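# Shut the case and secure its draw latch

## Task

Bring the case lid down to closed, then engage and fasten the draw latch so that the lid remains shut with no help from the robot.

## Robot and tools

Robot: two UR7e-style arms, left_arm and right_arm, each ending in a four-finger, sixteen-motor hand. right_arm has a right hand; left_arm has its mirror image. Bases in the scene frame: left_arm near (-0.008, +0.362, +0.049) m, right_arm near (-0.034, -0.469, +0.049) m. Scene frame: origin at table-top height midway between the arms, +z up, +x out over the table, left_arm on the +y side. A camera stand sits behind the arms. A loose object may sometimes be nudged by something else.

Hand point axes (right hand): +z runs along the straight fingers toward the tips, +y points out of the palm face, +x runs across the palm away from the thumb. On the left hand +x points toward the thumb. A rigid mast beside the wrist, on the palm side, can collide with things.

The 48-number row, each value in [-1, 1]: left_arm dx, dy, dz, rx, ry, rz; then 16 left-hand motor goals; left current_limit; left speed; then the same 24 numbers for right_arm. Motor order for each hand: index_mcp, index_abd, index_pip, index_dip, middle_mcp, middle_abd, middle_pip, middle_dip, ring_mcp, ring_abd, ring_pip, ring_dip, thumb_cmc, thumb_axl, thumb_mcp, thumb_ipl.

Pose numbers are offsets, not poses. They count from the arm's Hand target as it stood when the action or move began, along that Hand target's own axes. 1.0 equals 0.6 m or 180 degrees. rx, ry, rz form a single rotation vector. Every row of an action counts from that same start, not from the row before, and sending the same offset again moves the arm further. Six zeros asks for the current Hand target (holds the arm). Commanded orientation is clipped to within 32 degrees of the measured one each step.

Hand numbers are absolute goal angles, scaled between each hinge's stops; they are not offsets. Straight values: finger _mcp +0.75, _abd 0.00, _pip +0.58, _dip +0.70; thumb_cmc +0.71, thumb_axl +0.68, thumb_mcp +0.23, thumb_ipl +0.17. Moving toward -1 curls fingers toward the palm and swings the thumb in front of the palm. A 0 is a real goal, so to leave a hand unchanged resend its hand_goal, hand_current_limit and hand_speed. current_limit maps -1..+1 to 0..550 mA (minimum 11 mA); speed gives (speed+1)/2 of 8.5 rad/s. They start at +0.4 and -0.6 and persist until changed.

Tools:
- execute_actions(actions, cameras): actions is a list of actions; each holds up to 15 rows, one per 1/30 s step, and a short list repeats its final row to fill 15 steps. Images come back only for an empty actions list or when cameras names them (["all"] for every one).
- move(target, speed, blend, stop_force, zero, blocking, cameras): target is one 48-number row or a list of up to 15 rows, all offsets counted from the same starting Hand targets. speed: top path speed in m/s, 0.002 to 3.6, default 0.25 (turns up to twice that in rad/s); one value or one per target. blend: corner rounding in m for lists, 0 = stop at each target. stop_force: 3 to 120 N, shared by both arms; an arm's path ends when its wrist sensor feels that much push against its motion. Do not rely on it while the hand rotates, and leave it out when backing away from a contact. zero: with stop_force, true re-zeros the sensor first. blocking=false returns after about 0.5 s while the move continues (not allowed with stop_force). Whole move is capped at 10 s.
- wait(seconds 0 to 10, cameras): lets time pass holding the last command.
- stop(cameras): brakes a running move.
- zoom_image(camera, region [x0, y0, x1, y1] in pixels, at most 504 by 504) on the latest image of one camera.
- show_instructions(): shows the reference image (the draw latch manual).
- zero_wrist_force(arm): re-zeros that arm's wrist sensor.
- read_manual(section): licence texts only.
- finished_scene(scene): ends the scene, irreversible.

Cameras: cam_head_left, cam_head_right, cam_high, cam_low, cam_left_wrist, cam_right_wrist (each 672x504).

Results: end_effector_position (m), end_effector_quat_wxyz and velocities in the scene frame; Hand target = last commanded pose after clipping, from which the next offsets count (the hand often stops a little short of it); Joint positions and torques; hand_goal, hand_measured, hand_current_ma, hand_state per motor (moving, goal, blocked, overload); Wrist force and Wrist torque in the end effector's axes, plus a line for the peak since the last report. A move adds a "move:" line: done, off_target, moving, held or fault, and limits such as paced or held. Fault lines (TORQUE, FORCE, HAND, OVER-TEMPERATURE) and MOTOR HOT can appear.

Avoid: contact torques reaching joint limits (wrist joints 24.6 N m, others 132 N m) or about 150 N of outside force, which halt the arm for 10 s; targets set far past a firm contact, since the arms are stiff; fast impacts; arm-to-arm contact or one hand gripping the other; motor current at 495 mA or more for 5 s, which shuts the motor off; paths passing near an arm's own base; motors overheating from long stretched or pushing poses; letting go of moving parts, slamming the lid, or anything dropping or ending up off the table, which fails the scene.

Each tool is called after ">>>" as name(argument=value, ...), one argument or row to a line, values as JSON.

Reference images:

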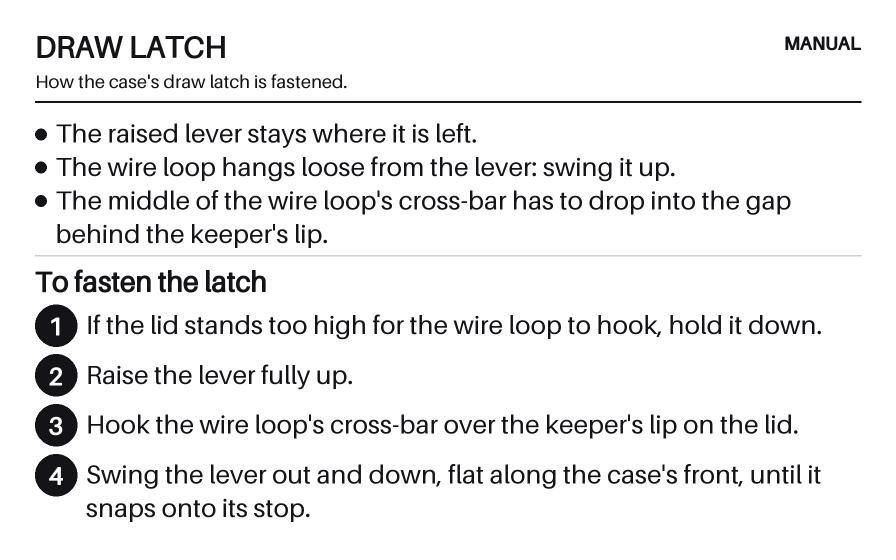

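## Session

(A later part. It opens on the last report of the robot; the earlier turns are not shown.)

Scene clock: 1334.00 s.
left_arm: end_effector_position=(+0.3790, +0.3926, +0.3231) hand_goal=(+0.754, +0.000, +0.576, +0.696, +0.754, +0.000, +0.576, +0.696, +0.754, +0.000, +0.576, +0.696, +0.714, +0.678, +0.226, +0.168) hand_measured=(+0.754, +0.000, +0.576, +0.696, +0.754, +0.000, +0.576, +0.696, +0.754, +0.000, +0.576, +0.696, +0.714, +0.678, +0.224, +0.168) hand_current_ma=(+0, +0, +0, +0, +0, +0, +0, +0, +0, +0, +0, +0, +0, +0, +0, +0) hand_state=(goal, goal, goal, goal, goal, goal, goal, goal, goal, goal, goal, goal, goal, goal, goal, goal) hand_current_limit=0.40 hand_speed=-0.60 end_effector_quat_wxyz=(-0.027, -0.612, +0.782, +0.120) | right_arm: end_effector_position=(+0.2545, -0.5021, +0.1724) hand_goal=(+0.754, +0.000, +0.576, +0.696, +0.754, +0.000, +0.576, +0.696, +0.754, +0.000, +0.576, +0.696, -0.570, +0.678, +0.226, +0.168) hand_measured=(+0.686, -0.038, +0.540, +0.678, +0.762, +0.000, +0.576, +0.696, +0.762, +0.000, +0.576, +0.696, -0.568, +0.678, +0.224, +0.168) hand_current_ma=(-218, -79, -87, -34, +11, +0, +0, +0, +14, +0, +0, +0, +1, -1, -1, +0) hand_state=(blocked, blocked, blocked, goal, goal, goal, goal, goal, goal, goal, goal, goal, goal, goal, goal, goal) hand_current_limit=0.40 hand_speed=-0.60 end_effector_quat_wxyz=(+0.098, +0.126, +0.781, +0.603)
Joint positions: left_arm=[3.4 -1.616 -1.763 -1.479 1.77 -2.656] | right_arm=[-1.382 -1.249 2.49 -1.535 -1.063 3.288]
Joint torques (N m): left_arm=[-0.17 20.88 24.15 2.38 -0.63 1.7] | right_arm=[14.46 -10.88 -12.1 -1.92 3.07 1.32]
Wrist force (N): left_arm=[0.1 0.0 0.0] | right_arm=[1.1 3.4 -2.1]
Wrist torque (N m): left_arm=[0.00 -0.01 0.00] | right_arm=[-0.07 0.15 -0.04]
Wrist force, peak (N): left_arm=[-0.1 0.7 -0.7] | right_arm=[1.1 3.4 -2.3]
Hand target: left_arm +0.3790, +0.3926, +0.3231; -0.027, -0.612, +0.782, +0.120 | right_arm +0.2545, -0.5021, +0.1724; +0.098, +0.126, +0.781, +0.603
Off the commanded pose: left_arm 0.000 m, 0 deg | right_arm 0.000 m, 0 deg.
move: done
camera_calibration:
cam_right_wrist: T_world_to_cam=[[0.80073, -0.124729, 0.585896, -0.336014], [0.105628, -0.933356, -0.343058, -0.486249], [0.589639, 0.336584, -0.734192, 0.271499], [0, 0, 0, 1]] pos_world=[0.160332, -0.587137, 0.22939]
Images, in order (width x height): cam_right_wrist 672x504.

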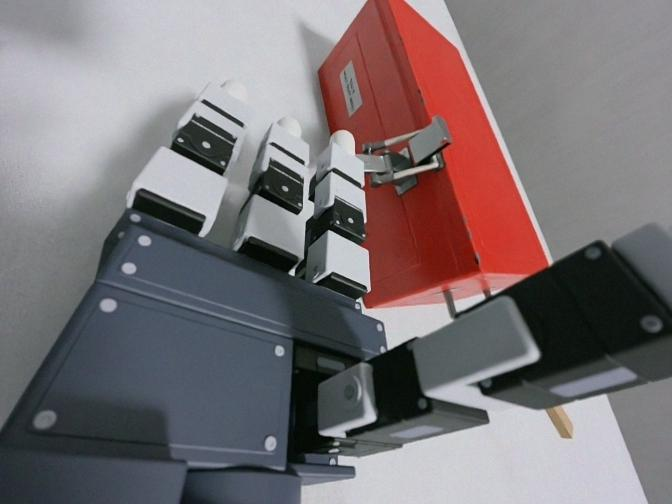

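>>> move(
  target=[
    [0,0,0,0,0,0,0.754,0,0.576,0.696,0.754,0,0.576,0.696,0.754,0,0.576,0.696,0.714,0.678,0.226,0.168,0.4,-0.6,0,0.1015,-0.0268,0,0,0,0.754,0,0.576,0.696,0.754,0,0.576,0.696,0.754,0,0.576,0.696,-0.571,0.678,0.226,0.168,0.4,-0.6],
    [0,0,0,0,0,0,0.754,0,0.576,0.696,0.754,0,0.576,0.696,0.754,0,0.576,0.696,0.714,0.678,0.226,0.168,0.4,-0.6,0.1204,0.0467,0.1136,-0.0309,0.1154,-0.1957,0.754,0,0.576,0.696,0.754,0,0.576,0.696,0.754,0,0.576,0.696,-0.571,0.678,0.226,0.168,0.4,-0.6],
  ],
  speed=0.1,
  blend=0.005,
  cameras=["cam_right_wrist","cam_head_left","cam_high"],
)

>>> zoom_image(
  camera="cam_right_wrist",
  region=[300, 120, 500, 320],
)

Scene clock: 1510.17 s.
left_arm: end_effector_position=(+0.3790, +0.3926, +0.3231) hand_goal=(+0.754, +0.000, +0.576, +0.696, +0.754, +0.000, +0.576, +0.696, +0.754, +0.000, +0.576, +0.696, +0.714, +0.678, +0.226, +0.168) hand_measured=(+0.754, +0.000, +0.576, +0.696, +0.754, +0.000, +0.576, +0.696, +0.754, +0.000, +0.576, +0.696, +0.714, +0.678, +0.224, +0.168) hand_current_ma=(+0, +0, +0, +0, +0, +0, +0, +0, +0, +0, +0, +0, +0, +0, +0, +0) hand_state=(goal, goal, goal, goal, goal, goal, goal, goal, goal, goal, goal, goal, goal, goal, goal, goal) hand_current_limit=0.40 hand_speed=-0.60 end_effector_quat_wxyz=(-0.027, -0.612, +0.782, +0.120) | right_arm: end_effector_position=(+0.2090, -0.4101, +0.1823) hand_goal=(+0.754, +0.000, +0.576, +0.696, +0.754, +0.000, +0.576, +0.696, +0.754, +0.000, +0.576, +0.696, -0.570, +0.678, +0.226, +0.168) hand_measured=(+0.762, -0.004, +0.576, +0.694, +0.762, +0.000, +0.576, +0.696, +0.762, +0.000, +0.576, +0.696, -0.572, +0.678, +0.224, +0.168) hand_current_ma=(+12, -3, +0, -2, +11, +0, +0, +0, +14, +0, +0, +0, -1, -1, -1, +0) hand_state=(goal, goal, goal, goal, goal, goal, goal, goal, goal, goal, goal, goal, goal, goal, goal, goal) hand_current_limit=0.40 hand_speed=-0.60 end_effector_quat_wxyz=(+0.140, -0.228, +0.758, +0.595)
Joint positions: left_arm=[3.4 -1.616 -1.763 -1.479 1.77 -2.656] | right_arm=[-1.004 -1.262 2.444 -1.475 -1.067 2.763]
Joint torques (N m): left_arm=[-0.13 20.4 24.25 2.26 -0.57 1.63] | right_arm=[14.24 -11.11 -12.82 -1.29 2.63 -1.45]
Wrist force (N): left_arm=[0.0 0.1 -0.3] | right_arm=[-0.5 -0.4 -0.5]
Wrist torque (N m): left_arm=[0.04 -0.01 0.00] | right_arm=[0.03 0.05 -0.08]
Wrist force, peak (N): left_arm=[0.2 0.4 -0.6] | right_arm=[1.3 3.6 -2.6]
Hand target: left_arm +0.3790, +0.3926, +0.3231; -0.027, -0.612, +0.782, +0.120 | right_arm +0.2090, -0.4100, +0.1822; +0.140, -0.228, +0.758, +0.595
Off the commanded pose: left_arm 0.000 m, 0 deg | right_arm 0.000 m, 0 deg.
move: done
camera_calibration:
cam_right_wrist: T_world_to_cam=[[0.377621, 0.238422, 0.894739, -0.112812], [0.662196, -0.744943, -0.0809718, -0.478947], [0.647224, 0.623069, -0.439188, 0.326221], [0, 0, 0, 1]] pos_world=[0.148619, -0.53315, 0.205429]
Images, in order (width x height): cam_head_left 672x504, cam_high 672x504, cam_right_wrist 672x504.

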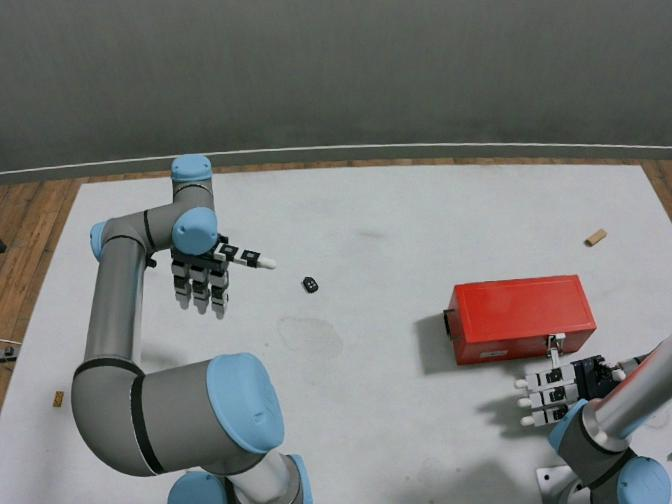

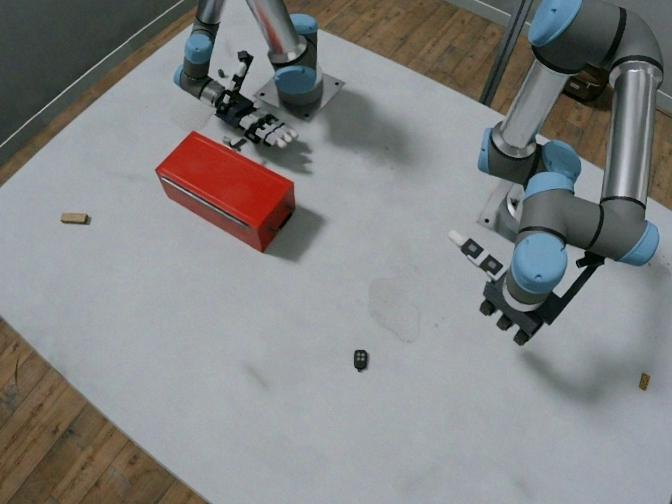

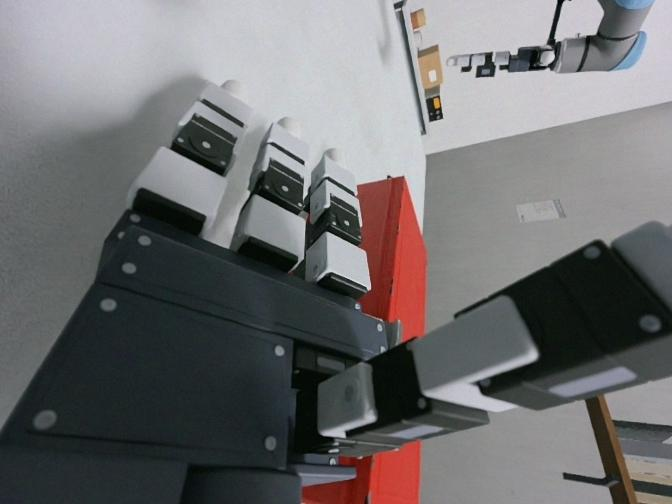

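Scaled by 2.520 from the camera's 672x504 image, which has a finer 960x720 frame.

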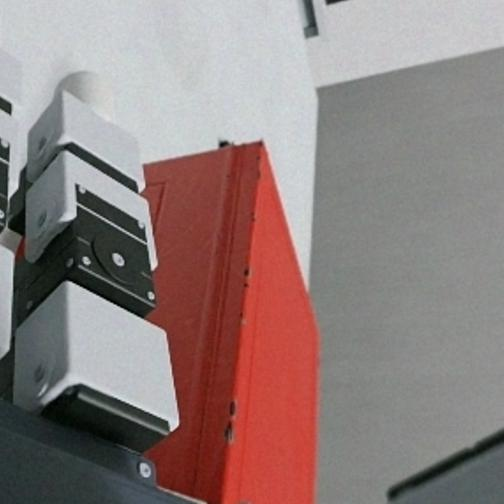

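>>> zoom_image(
  camera="cam_head_left",
  region=[510, 310, 640, 430],
)

>>> zoom_image(
  camera="cam_right_wrist",
  region=[340, 270, 440, 370],
)

Scaled by 3.877 from the camera's 672x504 image, which has a finer 960x720 frame.

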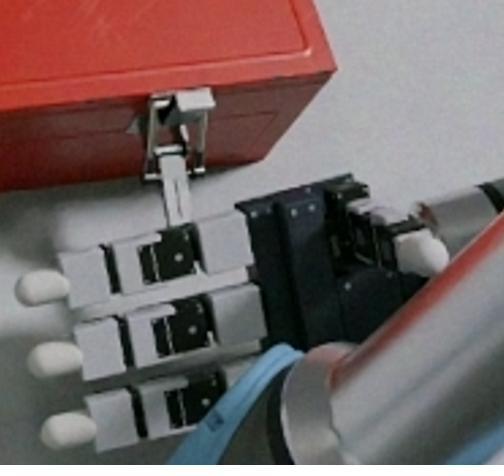

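Scaled by 5.040 from the camera's 672x504 image, which has a finer 960x720 frame.

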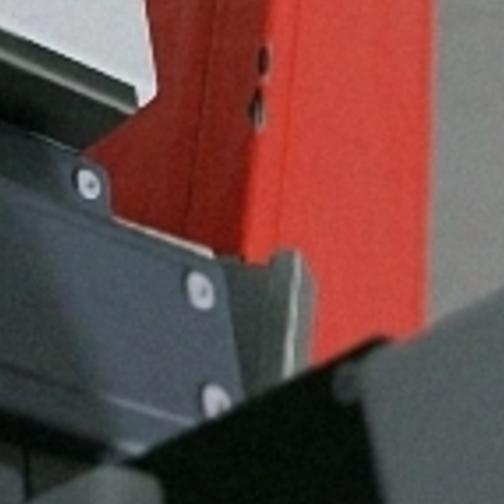

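>>> move(
  target=[
    [0,0,0,0,0,0,0.754,0,0.576,0.696,0.754,0,0.576,0.696,0.754,0,0.576,0.696,0.714,0.678,0.226,0.168,0.4,-0.6,0.0161,-0.0279,0.0085,0,0,0,0.754,0,0.576,0.696,0.754,0,0.576,0.696,0.754,0,0.576,0.696,-0.571,0.678,0.226,0.168,0.7,-0.6],
    [0,0,0,0,0,0,0.754,0,0.576,0.696,0.754,0,0.576,0.696,0.754,0,0.576,0.696,0.714,0.678,0.226,0.168,0.4,-0.6,0.0217,-0.0509,0.0141,0,0,0,0.754,0,0.576,0.696,0.754,0,0.576,0.696,0.754,0,0.576,0.696,-0.571,0.678,0.226,0.168,0.7,-0.6],
  ],
  speed=0.02,
  stop_force=25,
  cameras=["cam_right_wrist","cam_head_left"],
)

>>> zoom_image(
  camera="cam_head_left",
  region=[510, 310, 640, 430],
)

>>> zoom_image(
  camera="cam_right_wrist",
  region=[340, 250, 440, 350],
)

Scene clock: 1540.13 s.
left_arm: end_effector_position=(+0.3790, +0.3926, +0.3231) hand_goal=(+0.754, +0.000, +0.576, +0.696, +0.754, +0.000, +0.576, +0.696, +0.754, +0.000, +0.576, +0.696, +0.714, +0.678, +0.226, +0.168) hand_measured=(+0.754, +0.000, +0.576, +0.696, +0.754, +0.000, +0.576, +0.696, +0.754, +0.000, +0.576, +0.696, +0.714, +0.678, +0.224, +0.168) hand_current_ma=(+0, +0, +0, +0, +0, +0, +0, +0, +0, +0, +0, +0, +0, +0, +0, +0) hand_state=(goal, goal, goal, goal, goal, goal, goal, goal, goal, goal, goal, goal, goal, goal, goal, goal) hand_current_limit=0.40 hand_speed=-0.60 end_effector_quat_wxyz=(-0.027, -0.612, +0.782, +0.120) | right_arm: end_effector_position=(+0.2130, -0.4099, +0.1482) hand_goal=(+0.754, +0.000, +0.576, +0.696, +0.754, +0.000, +0.576, +0.696, +0.754, +0.000, +0.576, +0.696, -0.570, +0.678, +0.226, +0.168) hand_measured=(+0.744, -0.004, +0.576, +0.694, +0.762, +0.000, +0.576, +0.696, +0.762, +0.000, +0.576, +0.696, -0.572, +0.678, +0.224, +0.168) hand_current_ma=(-18, -3, +0, -2, +11, +0, +0, +0, +14, +0, +0, +0, -1, -1, -1, +0) hand_state=(goal, goal, goal, goal, goal, goal, goal, goal, goal, goal, goal, goal, goal, goal, goal, goal) hand_current_limit=0.70 hand_speed=-0.60 end_effector_quat_wxyz=(+0.140, -0.228, +0.758, +0.595)
Joint positions: left_arm=[3.4 -1.616 -1.763 -1.479 1.77 -2.656] | right_arm=[-0.993 -1.139 2.442 -1.598 -1.056 2.766]
Joint torques (N m): left_arm=[0.41 20.68 23.9 2.32 -0.62 1.73] | right_arm=[12.27 -12.06 -12.14 -2.54 2.82 1.56]
Wrist force (N): left_arm=[0.0 0.1 -0.4] | right_arm=[-2.2 9.5 -1.4]
Wrist torque (N m): left_arm=[0.05 0.00 0.00] | right_arm=[0.34 -0.02 -0.58]
Wrist force, peak (N): left_arm=[0.1 0.2 -0.7] | right_arm=[-2.3 9.7 -1.6]
Hand target: left_arm +0.3790, +0.3926, +0.3231; -0.027, -0.612, +0.782, +0.120 | right_arm +0.2130, -0.4099, +0.1482; +0.140, -0.228, +0.758, +0.595
Off the commanded pose: left_arm 0.000 m, 0 deg | right_arm 0.000 m, 0 deg.
move: done
camera_calibration:
cam_right_wrist: T_world_to_cam=[[0.377409, 0.238508, 0.894805, -0.083769], [0.662327, -0.744843, -0.0808181, -0.484275], [0.647214, 0.623155, -0.439081, 0.308623], [0, 0, 0, 1]] pos_world=[0.152619, -0.533049, 0.171329]
Images, in order (width x height): cam_head_left 672x504, cam_right_wrist 672x504.

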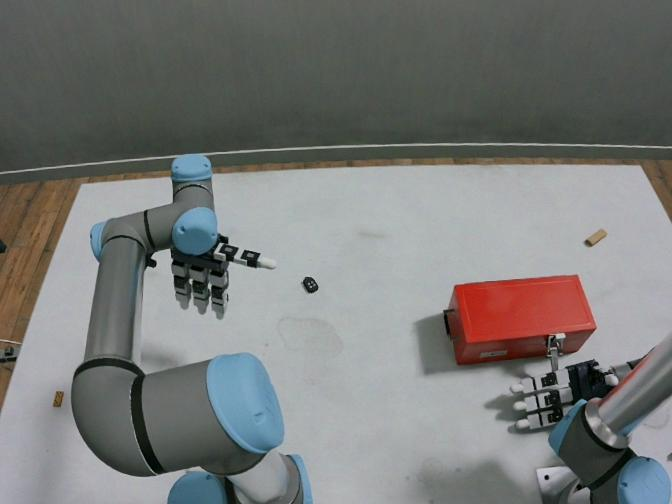

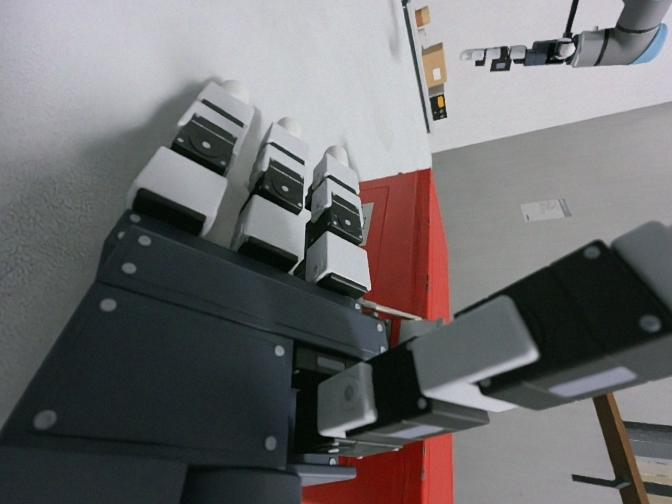

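Scaled by 3.877 from the camera's 672x504 image, which has a finer 960x720 frame.

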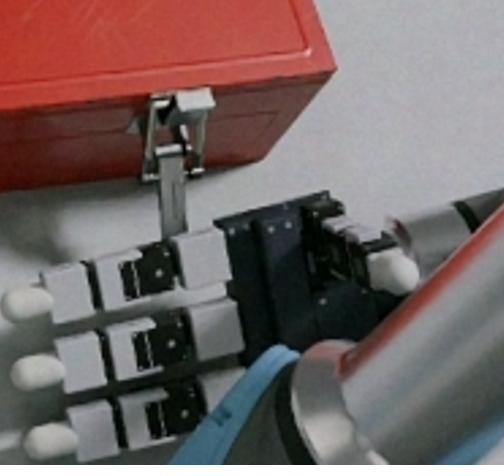

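Scaled by 5.040 from the camera's 672x504 image, which has a finer 960x720 frame.

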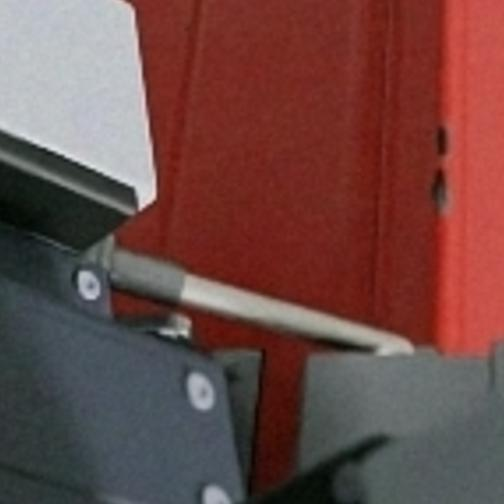

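>>> move(
  target=[0,0,0,0,0,0,0.754,0,0.576,0.696,0.754,0,0.576,0.696,0.754,0,0.576,0.696,0.714,0.678,0.226,0.168,0.4,-0.6,-0.0021,-0.0189,0.0033,0,0,0,0.754,0,0.576,0.696,0.754,0,0.576,0.696,0.754,0,0.576,0.696,-0.571,0.678,0.226,0.168,0.7,-0.6],
  speed=0.02,
  stop_force=30,
  cameras=["cam_right_wrist","cam_head_left"],
)

>>> zoom_image(
  camera="cam_head_left",
  region=[510, 310, 640, 430],
)

>>> zoom_image(
  camera="cam_right_wrist",
  region=[340, 250, 440, 350],
)

Scene clock: 1554.17 s.
left_arm: end_effector_position=(+0.3790, +0.3926, +0.3231) hand_goal=(+0.754, +0.000, +0.576, +0.696, +0.754, +0.000, +0.576, +0.696, +0.754, +0.000, +0.576, +0.696, +0.714, +0.678, +0.226, +0.168) hand_measured=(+0.754, +0.000, +0.576, +0.696, +0.754, +0.000, +0.576, +0.696, +0.754, +0.000, +0.576, +0.696, +0.714, +0.678, +0.224, +0.168) hand_current_ma=(+0, +0, +0, +0, +0, +0, +0, +0, +0, +0, +0, +0, +0, +0, +0, +0) hand_state=(goal, goal, goal, goal, goal, goal, goal, goal, goal, goal, goal, goal, goal, goal, goal, goal) hand_current_limit=0.40 hand_speed=-0.60 end_effector_quat_wxyz=(-0.027, -0.612, +0.782, +0.120) | right_arm: end_effector_position=(+0.2198, -0.4099, +0.1388) hand_goal=(+0.754, +0.000, +0.576, +0.696, +0.754, +0.000, +0.576, +0.696, +0.754, +0.000, +0.576, +0.696, -0.570, +0.678, +0.226, +0.168) hand_measured=(+0.732, -0.004, +0.576, +0.694, +0.762, +0.000, +0.576, +0.696, +0.656, +0.000, +0.576, +0.696, -0.572, +0.678, +0.224, +0.168) hand_current_ma=(-48, -3, +0, -2, +11, +0, +0, +0, -353, +0, +0, +0, -1, -1, -1, +0) hand_state=(blocked, goal, goal, goal, goal, goal, goal, goal, blocked, goal, goal, goal, goal, goal, goal, goal) hand_current_limit=0.70 hand_speed=-0.60 end_effector_quat_wxyz=(+0.140, -0.228, +0.758, +0.595)
Joint positions: left_arm=[3.4 -1.616 -1.763 -1.479 1.77 -2.656] | right_arm=[-0.975 -1.101 2.427 -1.625 -1.039 2.772]
Joint torques (N m): left_arm=[0.11 20.45 24.24 2.25 -0.7 1.65] | right_arm=[14.15 -12.79 -13.29 -5.79 3.99 0.93]
Wrist force (N): left_arm=[0.3 0.0 0.0] | right_arm=[-2.7 26.6 -7.8]
Wrist torque (N m): left_arm=[0.01 -0.04 0.02] | right_arm=[0.83 0.26 0.36]
Wrist force, peak (N): left_arm=[0.2 0.4 -0.7] | right_arm=[-2.3 27.0 -7.8]
Hand target: left_arm +0.3790, +0.3926, +0.3231; -0.027, -0.612, +0.782, +0.120 | right_arm +0.2198, -0.4099, +0.1388; +0.140, -0.228, +0.758, +0.595
Off the commanded pose: left_arm 0.000 m, 0 deg | right_arm 0.000 m, 0 deg.
move: done
camera_calibration:
cam_right_wrist: T_world_to_cam=[[0.377393, 0.238495, 0.894815, -0.0779305], [0.662376, -0.744796, -0.0808499, -0.489517], [0.647173, 0.623216, -0.439054, 0.300129], [0, 0, 0, 1]] pos_world=[0.159419, -0.533049, 0.161929]
Images, in order (width x height): cam_head_left 672x504, cam_right_wrist 672x504.

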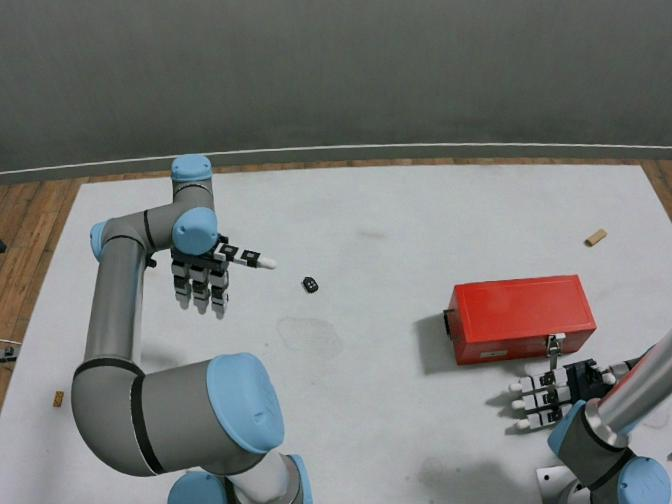

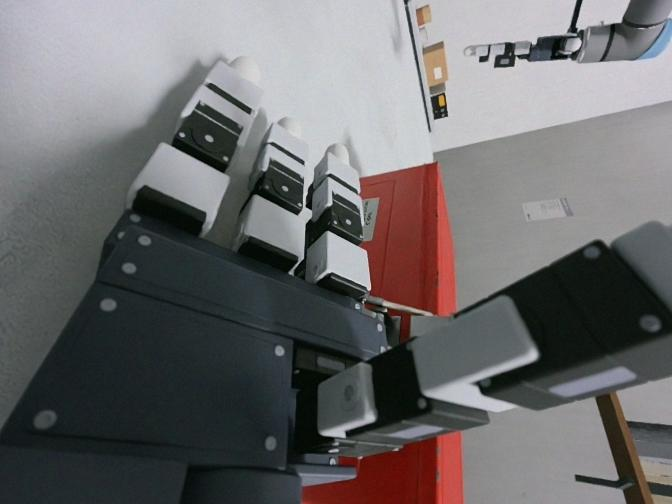

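Scaled by 3.877 from the camera's 672x504 image, which has a finer 960x720 frame.

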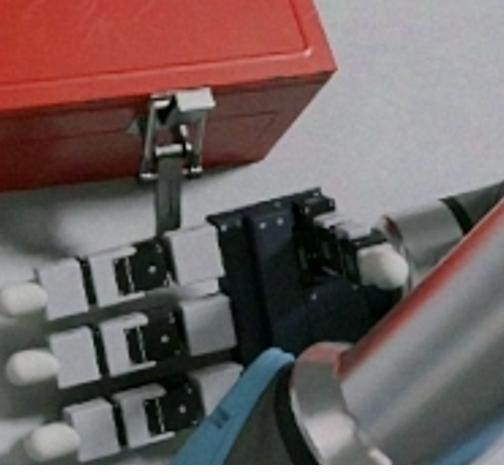

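Scaled by 5.040 from the camera's 672x504 image, which has a finer 960x720 frame.

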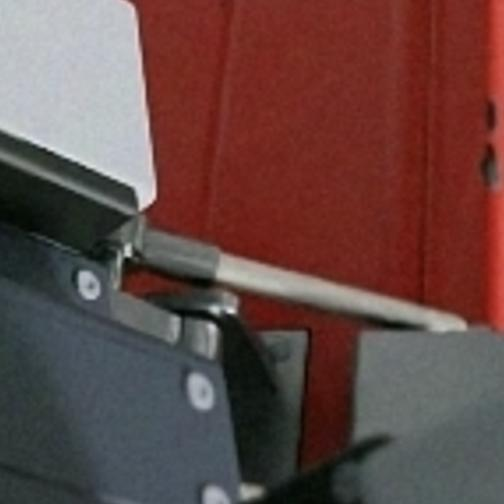

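>>> move(
  target=[
    [0,0,0,0,0,0,0.754,0,0.576,0.696,0.754,0,0.576,0.696,0.754,0,0.576,0.696,0.714,0.678,0.226,0.168,0.4,-0.6,-0.0755,0.0771,-0.0035,0,0,0.1667,0.754,0,0.576,0.696,0.754,0,0.576,0.696,0.754,0,0.576,0.696,-0.571,0.678,0.226,0.168,0.7,-0.6],
    [0,0,0,0,0,0,0.754,0,0.576,0.696,0.754,0,0.576,0.696,0.754,0,0.576,0.696,0.714,0.678,0.226,0.168,0.4,-0.6,-0.1050,0.0495,0.0051,0,0,0.1667,0.754,0,0.576,0.696,0.754,0,0.576,0.696,0.754,0,0.576,0.696,-0.571,0.678,0.226,0.168,0.7,-0.6],
  ],
  speed=0.1,
  cameras=["cam_right_wrist","cam_head_left"],
)

>>> zoom_image(
  camera="cam_head_left",
  region=[510, 310, 640, 430],
)

>>> zoom_image(
  camera="cam_right_wrist",
  region=[340, 230, 440, 330],
)

Scene clock: 1647.87 s.
left_arm: end_effector_position=(+0.3790, +0.3926, +0.3231) hand_goal=(+0.754, +0.000, +0.576, +0.696, +0.754, +0.000, +0.576, +0.696, +0.754, +0.000, +0.576, +0.696, +0.714, +0.678, +0.226, +0.168) hand_measured=(+0.754, +0.000, +0.576, +0.696, +0.754, +0.000, +0.576, +0.696, +0.754, +0.000, +0.576, +0.696, +0.714, +0.678, +0.224, +0.168) hand_current_ma=(+0, +0, +0, +0, +0, +0, +0, +0, +0, +0, +0, +0, +0, +0, +0, +0) hand_state=(goal, goal, goal, goal, goal, goal, goal, goal, goal, goal, goal, goal, goal, goal, goal, goal) hand_current_limit=0.40 hand_speed=-0.60 end_effector_quat_wxyz=(-0.027, -0.612, +0.782, +0.120) | right_arm: end_effector_position=(+0.2583, -0.3901, +0.1934) hand_goal=(+0.754, +0.000, +0.576, +0.696, +0.754, +0.000, +0.576, +0.696, +0.754, +0.000, +0.576, +0.696, -0.570, +0.678, +0.226, +0.168) hand_measured=(+0.762, -0.004, +0.576, +0.694, +0.762, +0.000, +0.576, +0.696, +0.762, +0.000, +0.576, +0.696, -0.572, +0.678, +0.224, +0.168) hand_current_ma=(+12, -3, +0, -2, +11, +0, +0, +0, +12, +0, +0, +0, -2, -1, -1, +0) hand_state=(goal, goal, goal, goal, goal, goal, goal, goal, goal, goal, goal, goal, goal, goal, goal, goal) hand_current_limit=0.70 hand_speed=-0.60 end_effector_quat_wxyz=(-0.019, -0.024, +0.791, +0.611)
Joint positions: left_arm=[3.4 -1.616 -1.763 -1.479 1.77 -2.656] | right_arm=[-0.962 -1.309 2.457 -1.448 -1.026 3.301]
Joint torques (N m): left_arm=[0.27 20.2 24.63 2.29 -0.59 1.72] | right_arm=[13.33 -10.49 -13.5 -1.3 2.37 1.2]
Wrist force (N): left_arm=[-0.5 0.1 -0.2] | right_arm=[-1.7 -0.5 0.1]
Wrist torque (N m): left_arm=[0.03 0.06 -0.05] | right_arm=[0.04 0.08 -0.17]
Wrist force, peak (N): left_arm=[0.4 -0.1 -0.6] | right_arm=[-2.6 27.2 -8.0]
Hand target: left_arm +0.3790, +0.3926, +0.3231; -0.027, -0.612, +0.782, +0.120 | right_arm +0.2583, -0.3901, +0.1934; -0.019, -0.024, +0.791, +0.611
Off the commanded pose: left_arm 0.000 m, 0 deg | right_arm 0.000 m, 0 deg.
move: done
camera_calibration:
cam_right_wrist: T_world_to_cam=[[0.789242, 0.182803, 0.586242, -0.214507], [0.446132, -0.826699, -0.342833, -0.421219], [0.421975, 0.53212, -0.73402, 0.366537], [0, 0, 0, 1]] pos_world=[0.202548, -0.50405, 0.25039]
Images, in order (width x height): cam_head_left 672x504, cam_right_wrist 672x504.

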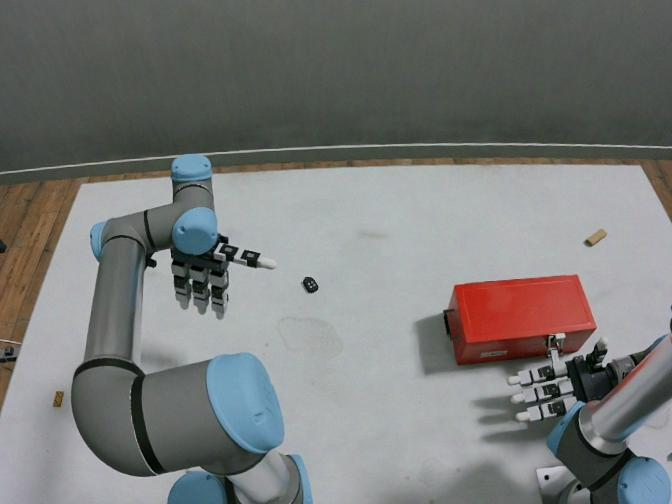

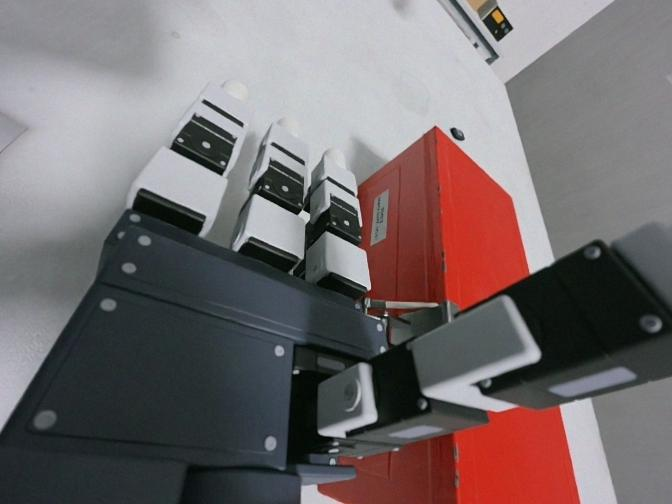

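Scaled by 3.877 from the camera's 672x504 image, which has a finer 960x720 frame.

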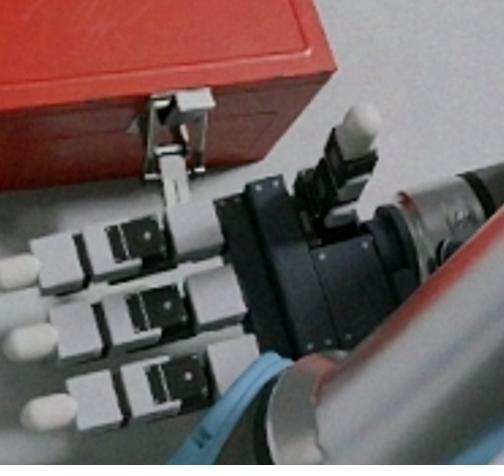

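Scaled by 5.040 from the camera's 672x504 image, which has a finer 960x720 frame.

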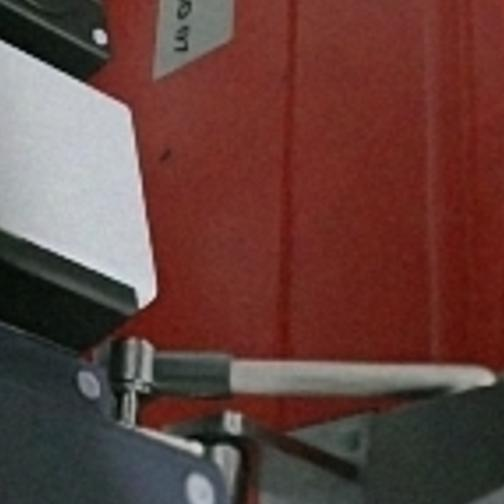

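>>> move(
  target=[
    [0,0,0,0,0,0,0.754,0,0.576,0.696,0.754,0,0.576,0.696,0.754,0,0.576,0.696,0.714,0.678,0.226,0.168,0.4,-0.6,-0.01,-0.0227,0.0054,0,0,0,0.754,0,0.576,0.696,0.754,0,0.576,0.696,0.754,0,0.576,0.696,-0.571,0.678,0.226,0.168,0.7,-0.6],
    [0,0,0,0,0,0,0.754,0,0.576,0.696,0.754,0,0.576,0.696,0.754,0,0.576,0.696,0.714,0.678,0.226,0.168,0.4,-0.6,-0.0213,-0.038,0.0087,0,0,0,0.754,0,0.576,0.696,0.754,0,0.576,0.696,0.754,0,0.576,0.696,-0.571,0.678,0.226,0.168,0.7,-0.6],
  ],
  speed=0.02,
  stop_force=40,
  cameras=["cam_right_wrist","cam_head_left"],
)

>>> zoom_image(
  camera="cam_head_left",
  region=[510, 310, 640, 430],
)

>>> zoom_image(
  camera="cam_right_wrist",
  region=[340, 230, 440, 330],
)

Scene clock: 1668.47 s.
left_arm: end_effector_position=(+0.3790, +0.3926, +0.3231) hand_goal=(+0.754, +0.000, +0.576, +0.696, +0.754, +0.000, +0.576, +0.696, +0.754, +0.000, +0.576, +0.696, +0.714, +0.678, +0.226, +0.168) hand_measured=(+0.754, +0.000, +0.576, +0.696, +0.754, +0.000, +0.576, +0.696, +0.754, +0.000, +0.576, +0.696, +0.714, +0.678, +0.224, +0.168) hand_current_ma=(+0, +0, +0, +0, +0, +0, +0, +0, +0, +0, +0, +0, +0, +0, +0, +0) hand_state=(goal, goal, goal, goal, goal, goal, goal, goal, goal, goal, goal, goal, goal, goal, goal, goal) hand_current_limit=0.40 hand_speed=-0.60 end_effector_quat_wxyz=(-0.027, -0.612, +0.782, +0.120) | right_arm: end_effector_position=(+0.2711, -0.3900, +0.1700) hand_goal=(+0.754, +0.000, +0.576, +0.696, +0.754, +0.000, +0.576, +0.696, +0.754, +0.000, +0.576, +0.696, -0.570, +0.678, +0.226, +0.168) hand_measured=(+0.762, -0.004, +0.576, +0.694, +0.762, +0.000, +0.576, +0.696, +0.762, +0.000, +0.576, +0.696, -0.572, +0.678, +0.224, +0.168) hand_current_ma=(+13, -3, +0, -2, +11, +0, +0, +0, +12, +0, +0, +0, -2, -1, -1, +0) hand_state=(goal, goal, goal, goal, goal, goal, goal, goal, goal, goal, goal, goal, goal, goal, goal, goal) hand_current_limit=0.70 hand_speed=-0.60 end_effector_quat_wxyz=(-0.019, -0.024, +0.791, +0.611)
Joint positions: left_arm=[3.4 -1.616 -1.763 -1.479 1.77 -2.656] | right_arm=[-0.928 -1.212 2.436 -1.53 -0.994 3.312]
Joint torques (N m): left_arm=[0.69 19.6 24.24 2.43 -0.6 1.68] | right_arm=[12.6 -11.69 -14.57 -3.2 3.62 1.46]
Wrist force (N): left_arm=[-0.2 0.2 -0.3] | right_arm=[3.8 8.9 0.6]
Wrist torque (N m): left_arm=[0.05 0.03 -0.03] | right_arm=[0.25 0.02 0.15]
Wrist force, peak (N): left_arm=[-0.5 0.1 -0.6] | right_arm=[3.7 9.1 0.2]
Hand target: left_arm +0.3790, +0.3926, +0.3231; -0.027, -0.612, +0.782, +0.120 | right_arm +0.2711, -0.3900, +0.1700; -0.019, -0.024, +0.791, +0.611
Off the commanded pose: left_arm 0.000 m, 0 deg | right_arm 0.000 m, 0 deg.
move: done
camera_calibration:
cam_right_wrist: T_world_to_cam=[[0.789235, 0.182817, 0.586248, -0.210963], [0.446145, -0.826696, -0.342823, -0.435], [0.421975, 0.53212, -0.73402, 0.343917], [0, 0, 0, 1]] pos_world=[0.215448, -0.50405, 0.22699]
Images, in order (width x height): cam_head_left 672x504, cam_right_wrist 672x504.

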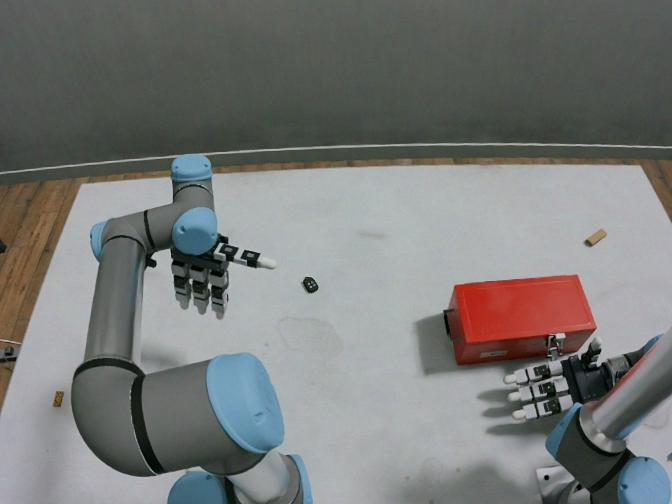

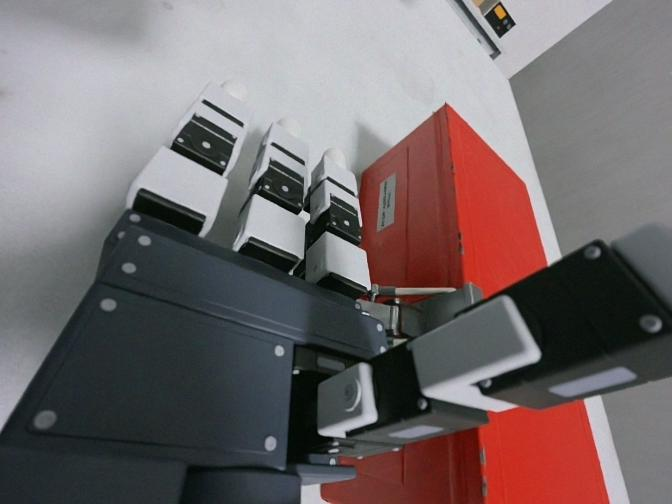

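Scaled by 3.877 from the camera's 672x504 image, which has a finer 960x720 frame.

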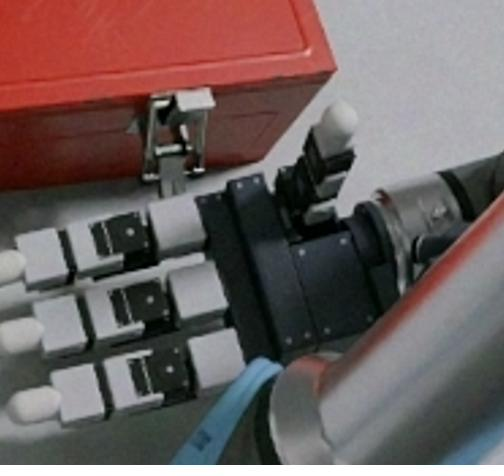

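Scaled by 5.040 from the camera's 672x504 image, which has a finer 960x720 frame.

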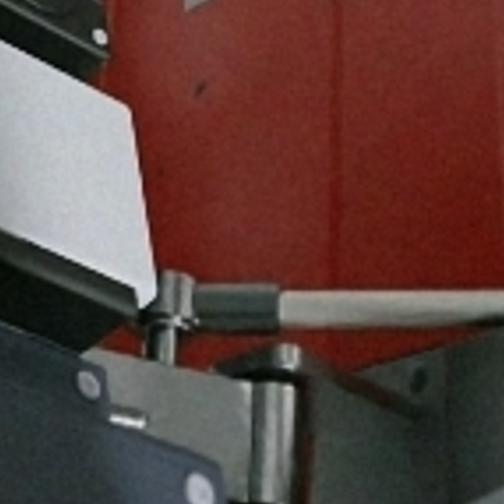

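>>> move(
  target=[0,0,0,0,0,0,0.754,0,0.576,0.696,0.754,0,0.576,0.696,0.754,0,0.576,0.696,0.714,0.678,0.226,0.168,0.4,-0.6,-0.0151,-0.0125,0.0023,0,0,0,0.754,0,0.576,0.696,0.754,0,0.576,0.696,0.754,0,0.576,0.696,-0.571,0.678,0.226,0.168,0.7,-0.6],
  speed=0.02,
  stop_force=40,
  cameras=["cam_right_wrist","cam_head_left"],
)

>>> zoom_image(
  camera="cam_head_left",
  region=[510, 310, 640, 430],
)

>>> zoom_image(
  camera="cam_right_wrist",
  region=[340, 230, 440, 330],
)

Scene clock: 1683.70 s.
left_arm: end_effector_position=(+0.3790, +0.3926, +0.3231) hand_goal=(+0.754, +0.000, +0.576, +0.696, +0.754, +0.000, +0.576, +0.696, +0.754, +0.000, +0.576, +0.696, +0.714, +0.678, +0.226, +0.168) hand_measured=(+0.754, +0.000, +0.576, +0.696, +0.754, +0.000, +0.576, +0.696, +0.754, +0.000, +0.576, +0.696, +0.714, +0.678, +0.224, +0.168) hand_current_ma=(+0, +0, +0, +0, +0, +0, +0, +0, +0, +0, +0, +0, +0, +0, +0, +0) hand_state=(goal, goal, goal, goal, goal, goal, goal, goal, goal, goal, goal, goal, goal, goal, goal, goal) hand_current_limit=0.40 hand_speed=-0.60 end_effector_quat_wxyz=(-0.027, -0.612, +0.782, +0.120) | right_arm: end_effector_position=(+0.2802, -0.3900, +0.1624) hand_goal=(+0.754, +0.000, +0.576, +0.696, +0.754, +0.000, +0.576, +0.696, +0.754, +0.000, +0.576, +0.696, -0.570, +0.678, +0.226, +0.168) hand_measured=(+0.762, -0.004, +0.576, +0.694, +0.762, +0.000, +0.576, +0.696, +0.762, +0.000, +0.576, +0.696, -0.572, +0.678, +0.224, +0.168) hand_current_ma=(+13, -3, +0, -2, +11, +0, +0, +0, +12, +0, +0, +0, -2, -1, -1, +0) hand_state=(goal, goal, goal, goal, goal, goal, goal, goal, goal, goal, goal, goal, goal, goal, goal, goal) hand_current_limit=0.70 hand_speed=-0.60 end_effector_quat_wxyz=(-0.019, -0.024, +0.791, +0.611)
Joint positions: left_arm=[3.4 -1.616 -1.763 -1.479 1.77 -2.656] | right_arm=[-0.906 -1.176 2.416 -1.551 -0.972 3.321]
Joint torques (N m): left_arm=[0.52 19.62 24.47 2.32 -0.61 1.64] | right_arm=[11.64 -13.49 -16.68 -4.1 4.82 1.25]
Wrist force (N): left_arm=[0.1 0.3 -0.3] | right_arm=[9.4 11.2 1.2]
Wrist torque (N m): left_arm=[0.07 -0.02 0.00] | right_arm=[0.26 0.03 0.68]
Wrist force, peak (N): left_arm=[-0.1 -0.1 -0.8] | right_arm=[10.1 11.1 1.1]
Hand target: left_arm +0.3790, +0.3926, +0.3231; -0.027, -0.612, +0.782, +0.120 | right_arm +0.2802, -0.3900, +0.1624; -0.019, -0.024, +0.791, +0.611
Off the commanded pose: left_arm 0.000 m, 0 deg | right_arm 0.000 m, 0 deg.
move: done
camera_calibration:
cam_right_wrist: T_world_to_cam=[[0.789235, 0.182817, 0.586248, -0.21361], [0.446145, -0.826696, -0.342823, -0.441621], [0.421975, 0.53212, -0.73402, 0.334541], [0, 0, 0, 1]] pos_world=[0.224448, -0.50405, 0.21939]
Images, in order (width x height): cam_head_left 672x504, cam_right_wrist 672x504.

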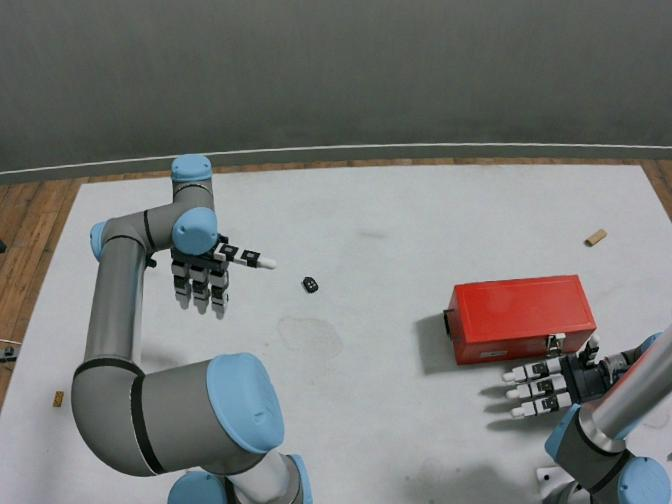

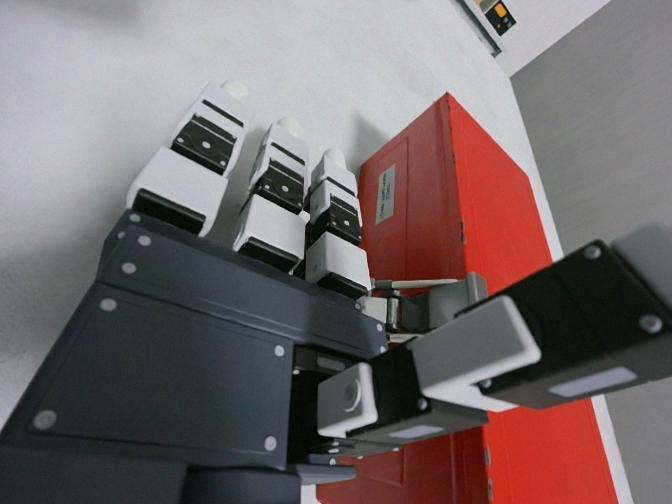

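Scaled by 3.877 from the camera's 672x504 image, which has a finer 960x720 frame.

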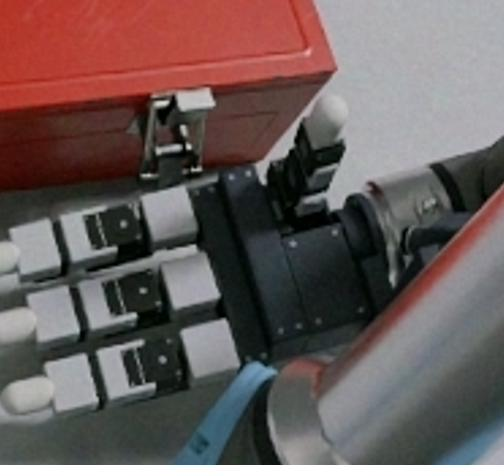

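Scaled by 5.040 from the camera's 672x504 image, which has a finer 960x720 frame.

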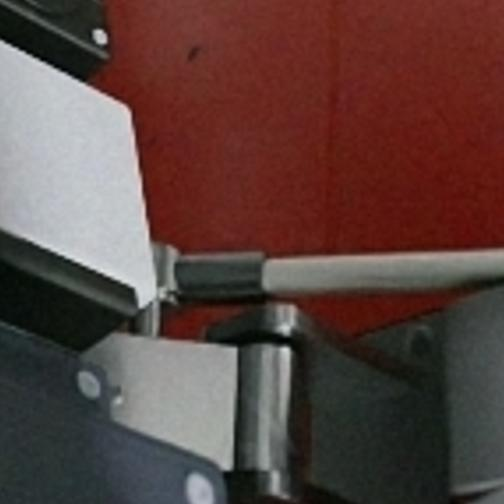

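>>> move(
  target=[
    [0,0,0,0,0,0,0.754,0,0.576,0.696,0.754,0,0.576,0.696,0.754,0,0.576,0.696,0.714,0.678,0.226,0.168,0.4,-0.6,-0.0088,-0.0066,0.0012,0,0,0,0.754,0,0.576,0.696,0.754,0,0.576,0.696,0.754,0,0.576,0.696,-0.571,0.678,0.226,0.168,0.7,-0.6],
    [0,0,0,0,0,0,0.754,0,0.576,0.696,0.754,0,0.576,0.696,0.754,0,0.576,0.696,0.714,0.678,0.226,0.168,0.4,-0.6,-0.0153,-0.0196,0.0042,0,0,0,0.754,0,0.576,0.696,0.754,0,0.576,0.696,0.754,0,0.576,0.696,-0.571,0.678,0.226,0.168,0.7,-0.6],
    [0,0,0,0,0,0,0.754,0,0.576,0.696,0.754,0,0.576,0.696,0.754,0,0.576,0.696,0.714,0.678,0.226,0.168,0.4,-0.6,-0.0236,-0.0326,0.0071,0,0,0,0.754,0,0.576,0.696,0.754,0,0.576,0.696,0.754,0,0.576,0.696,-0.571,0.678,0.226,0.168,0.7,-0.6],
  ],
  speed=0.02,
  stop_force=45,
  cameras=["cam_right_wrist","cam_head_left"],
)

>>> zoom_image(
  camera="cam_head_left",
  region=[510, 310, 640, 430],
)

>>> zoom_image(
  camera="cam_right_wrist",
  region=[340, 230, 440, 330],
)

Scene clock: 1710.57 s.
left_arm: end_effector_position=(+0.3790, +0.3926, +0.3231) hand_goal=(+0.754, +0.000, +0.576, +0.696, +0.754, +0.000, +0.576, +0.696, +0.754, +0.000, +0.576, +0.696, +0.714, +0.678, +0.226, +0.168) hand_measured=(+0.754, +0.000, +0.576, +0.696, +0.754, +0.000, +0.576, +0.696, +0.754, +0.000, +0.576, +0.696, +0.714, +0.678, +0.224, +0.168) hand_current_ma=(+0, +0, +0, +0, +0, +0, +0, +0, +0, +0, +0, +0, +0, +0, +0, +0) hand_state=(goal, goal, goal, goal, goal, goal, goal, goal, goal, goal, goal, goal, goal, goal, goal, goal) hand_current_limit=0.40 hand_speed=-0.60 end_effector_quat_wxyz=(-0.027, -0.612, +0.782, +0.120) | right_arm: end_effector_position=(+0.2944, -0.3900, +0.1424) hand_goal=(+0.754, +0.000, +0.576, +0.696, +0.754, +0.000, +0.576, +0.696, +0.754, +0.000, +0.576, +0.696, -0.570, +0.678, +0.226, +0.168) hand_measured=(+0.762, -0.002, +0.576, +0.694, +0.762, +0.000, +0.576, +0.696, +0.762, +0.000, +0.576, +0.696, -0.572, +0.678, +0.224, +0.168) hand_current_ma=(+13, -3, +0, -2, +11, +0, +0, +0, +12, +0, +0, +0, -2, -1, -1, +0) hand_state=(goal, goal, goal, goal, goal, goal, goal, goal, goal, goal, goal, goal, goal, goal, goal, goal) hand_current_limit=0.70 hand_speed=-0.60 end_effector_quat_wxyz=(-0.019, -0.024, +0.791, +0.611)
Joint positions: left_arm=[3.4 -1.616 -1.763 -1.479 1.77 -2.656] | right_arm=[-0.872 -1.096 2.384 -1.607 -0.941 3.333]
Joint torques (N m): left_arm=[0.19 19.93 24.86 2.37 -0.64 1.64] | right_arm=[12.87 -15.13 -10.87 -1.5 2.61 1.17]
Wrist force (N): left_arm=[0.2 0.0 -0.6] | right_arm=[-1.7 -0.6 0.1]
Wrist torque (N m): left_arm=[0.05 -0.04 0.01] | right_arm=[-0.01 0.06 -0.18]
Wrist force, peak (N): left_arm=[0.1 0.0 -0.8] | right_arm=[9.9 11.4 1.1]
Hand target: left_arm +0.3790, +0.3926, +0.3231; -0.027, -0.612, +0.782, +0.120 | right_arm +0.2944, -0.3900, +0.1424; -0.019, -0.024, +0.791, +0.611
Off the commanded pose: left_arm 0.000 m, 0 deg | right_arm 0.000 m, 0 deg.
move: done
camera_calibration:
cam_right_wrist: T_world_to_cam=[[0.789235, 0.182817, 0.586248, -0.213111], [0.446145, -0.826696, -0.342823, -0.45473], [0.421975, 0.53212, -0.73402, 0.313815], [0, 0, 0, 1]] pos_world=[0.238648, -0.50395, 0.19939]
Images, in order (width x height): cam_head_left 672x504, cam_right_wrist 672x504.

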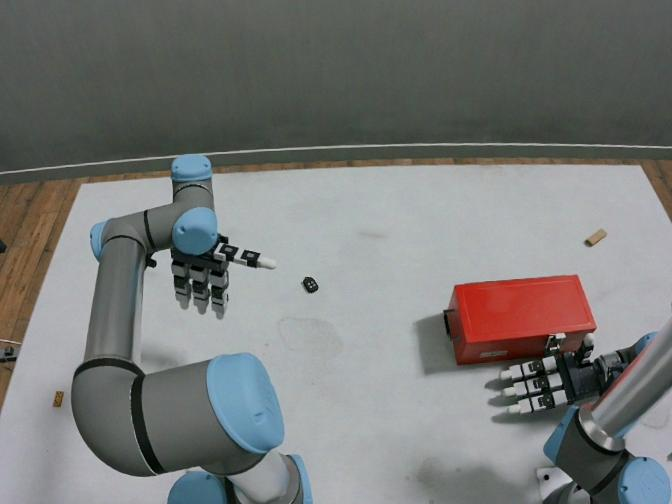

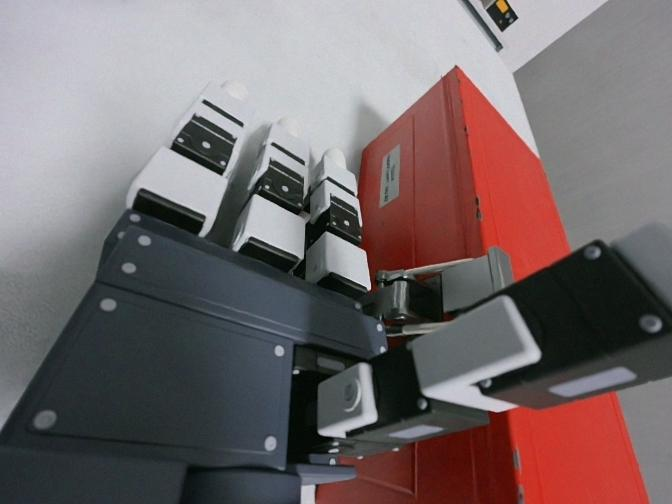

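Scaled by 3.877 from the camera's 672x504 image, which has a finer 960x720 frame.

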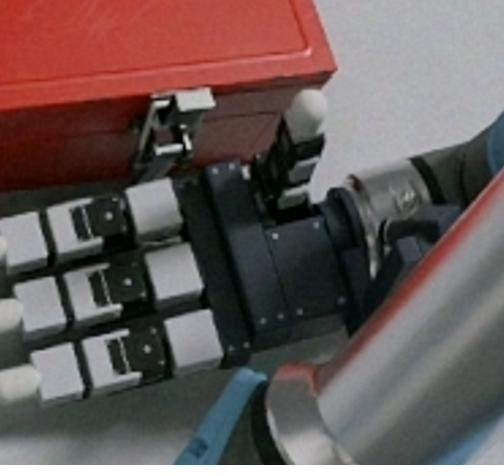

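Scaled by 5.040 from the camera's 672x504 image, which has a finer 960x720 frame.

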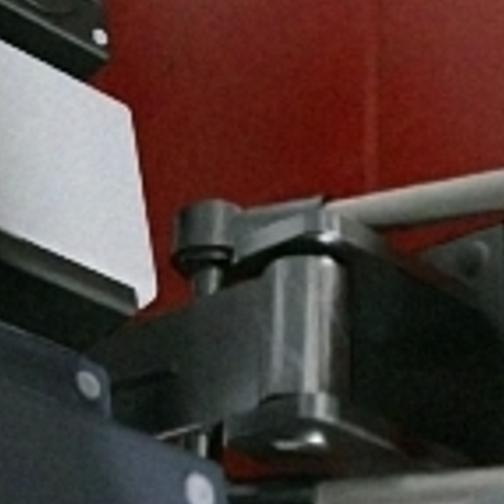

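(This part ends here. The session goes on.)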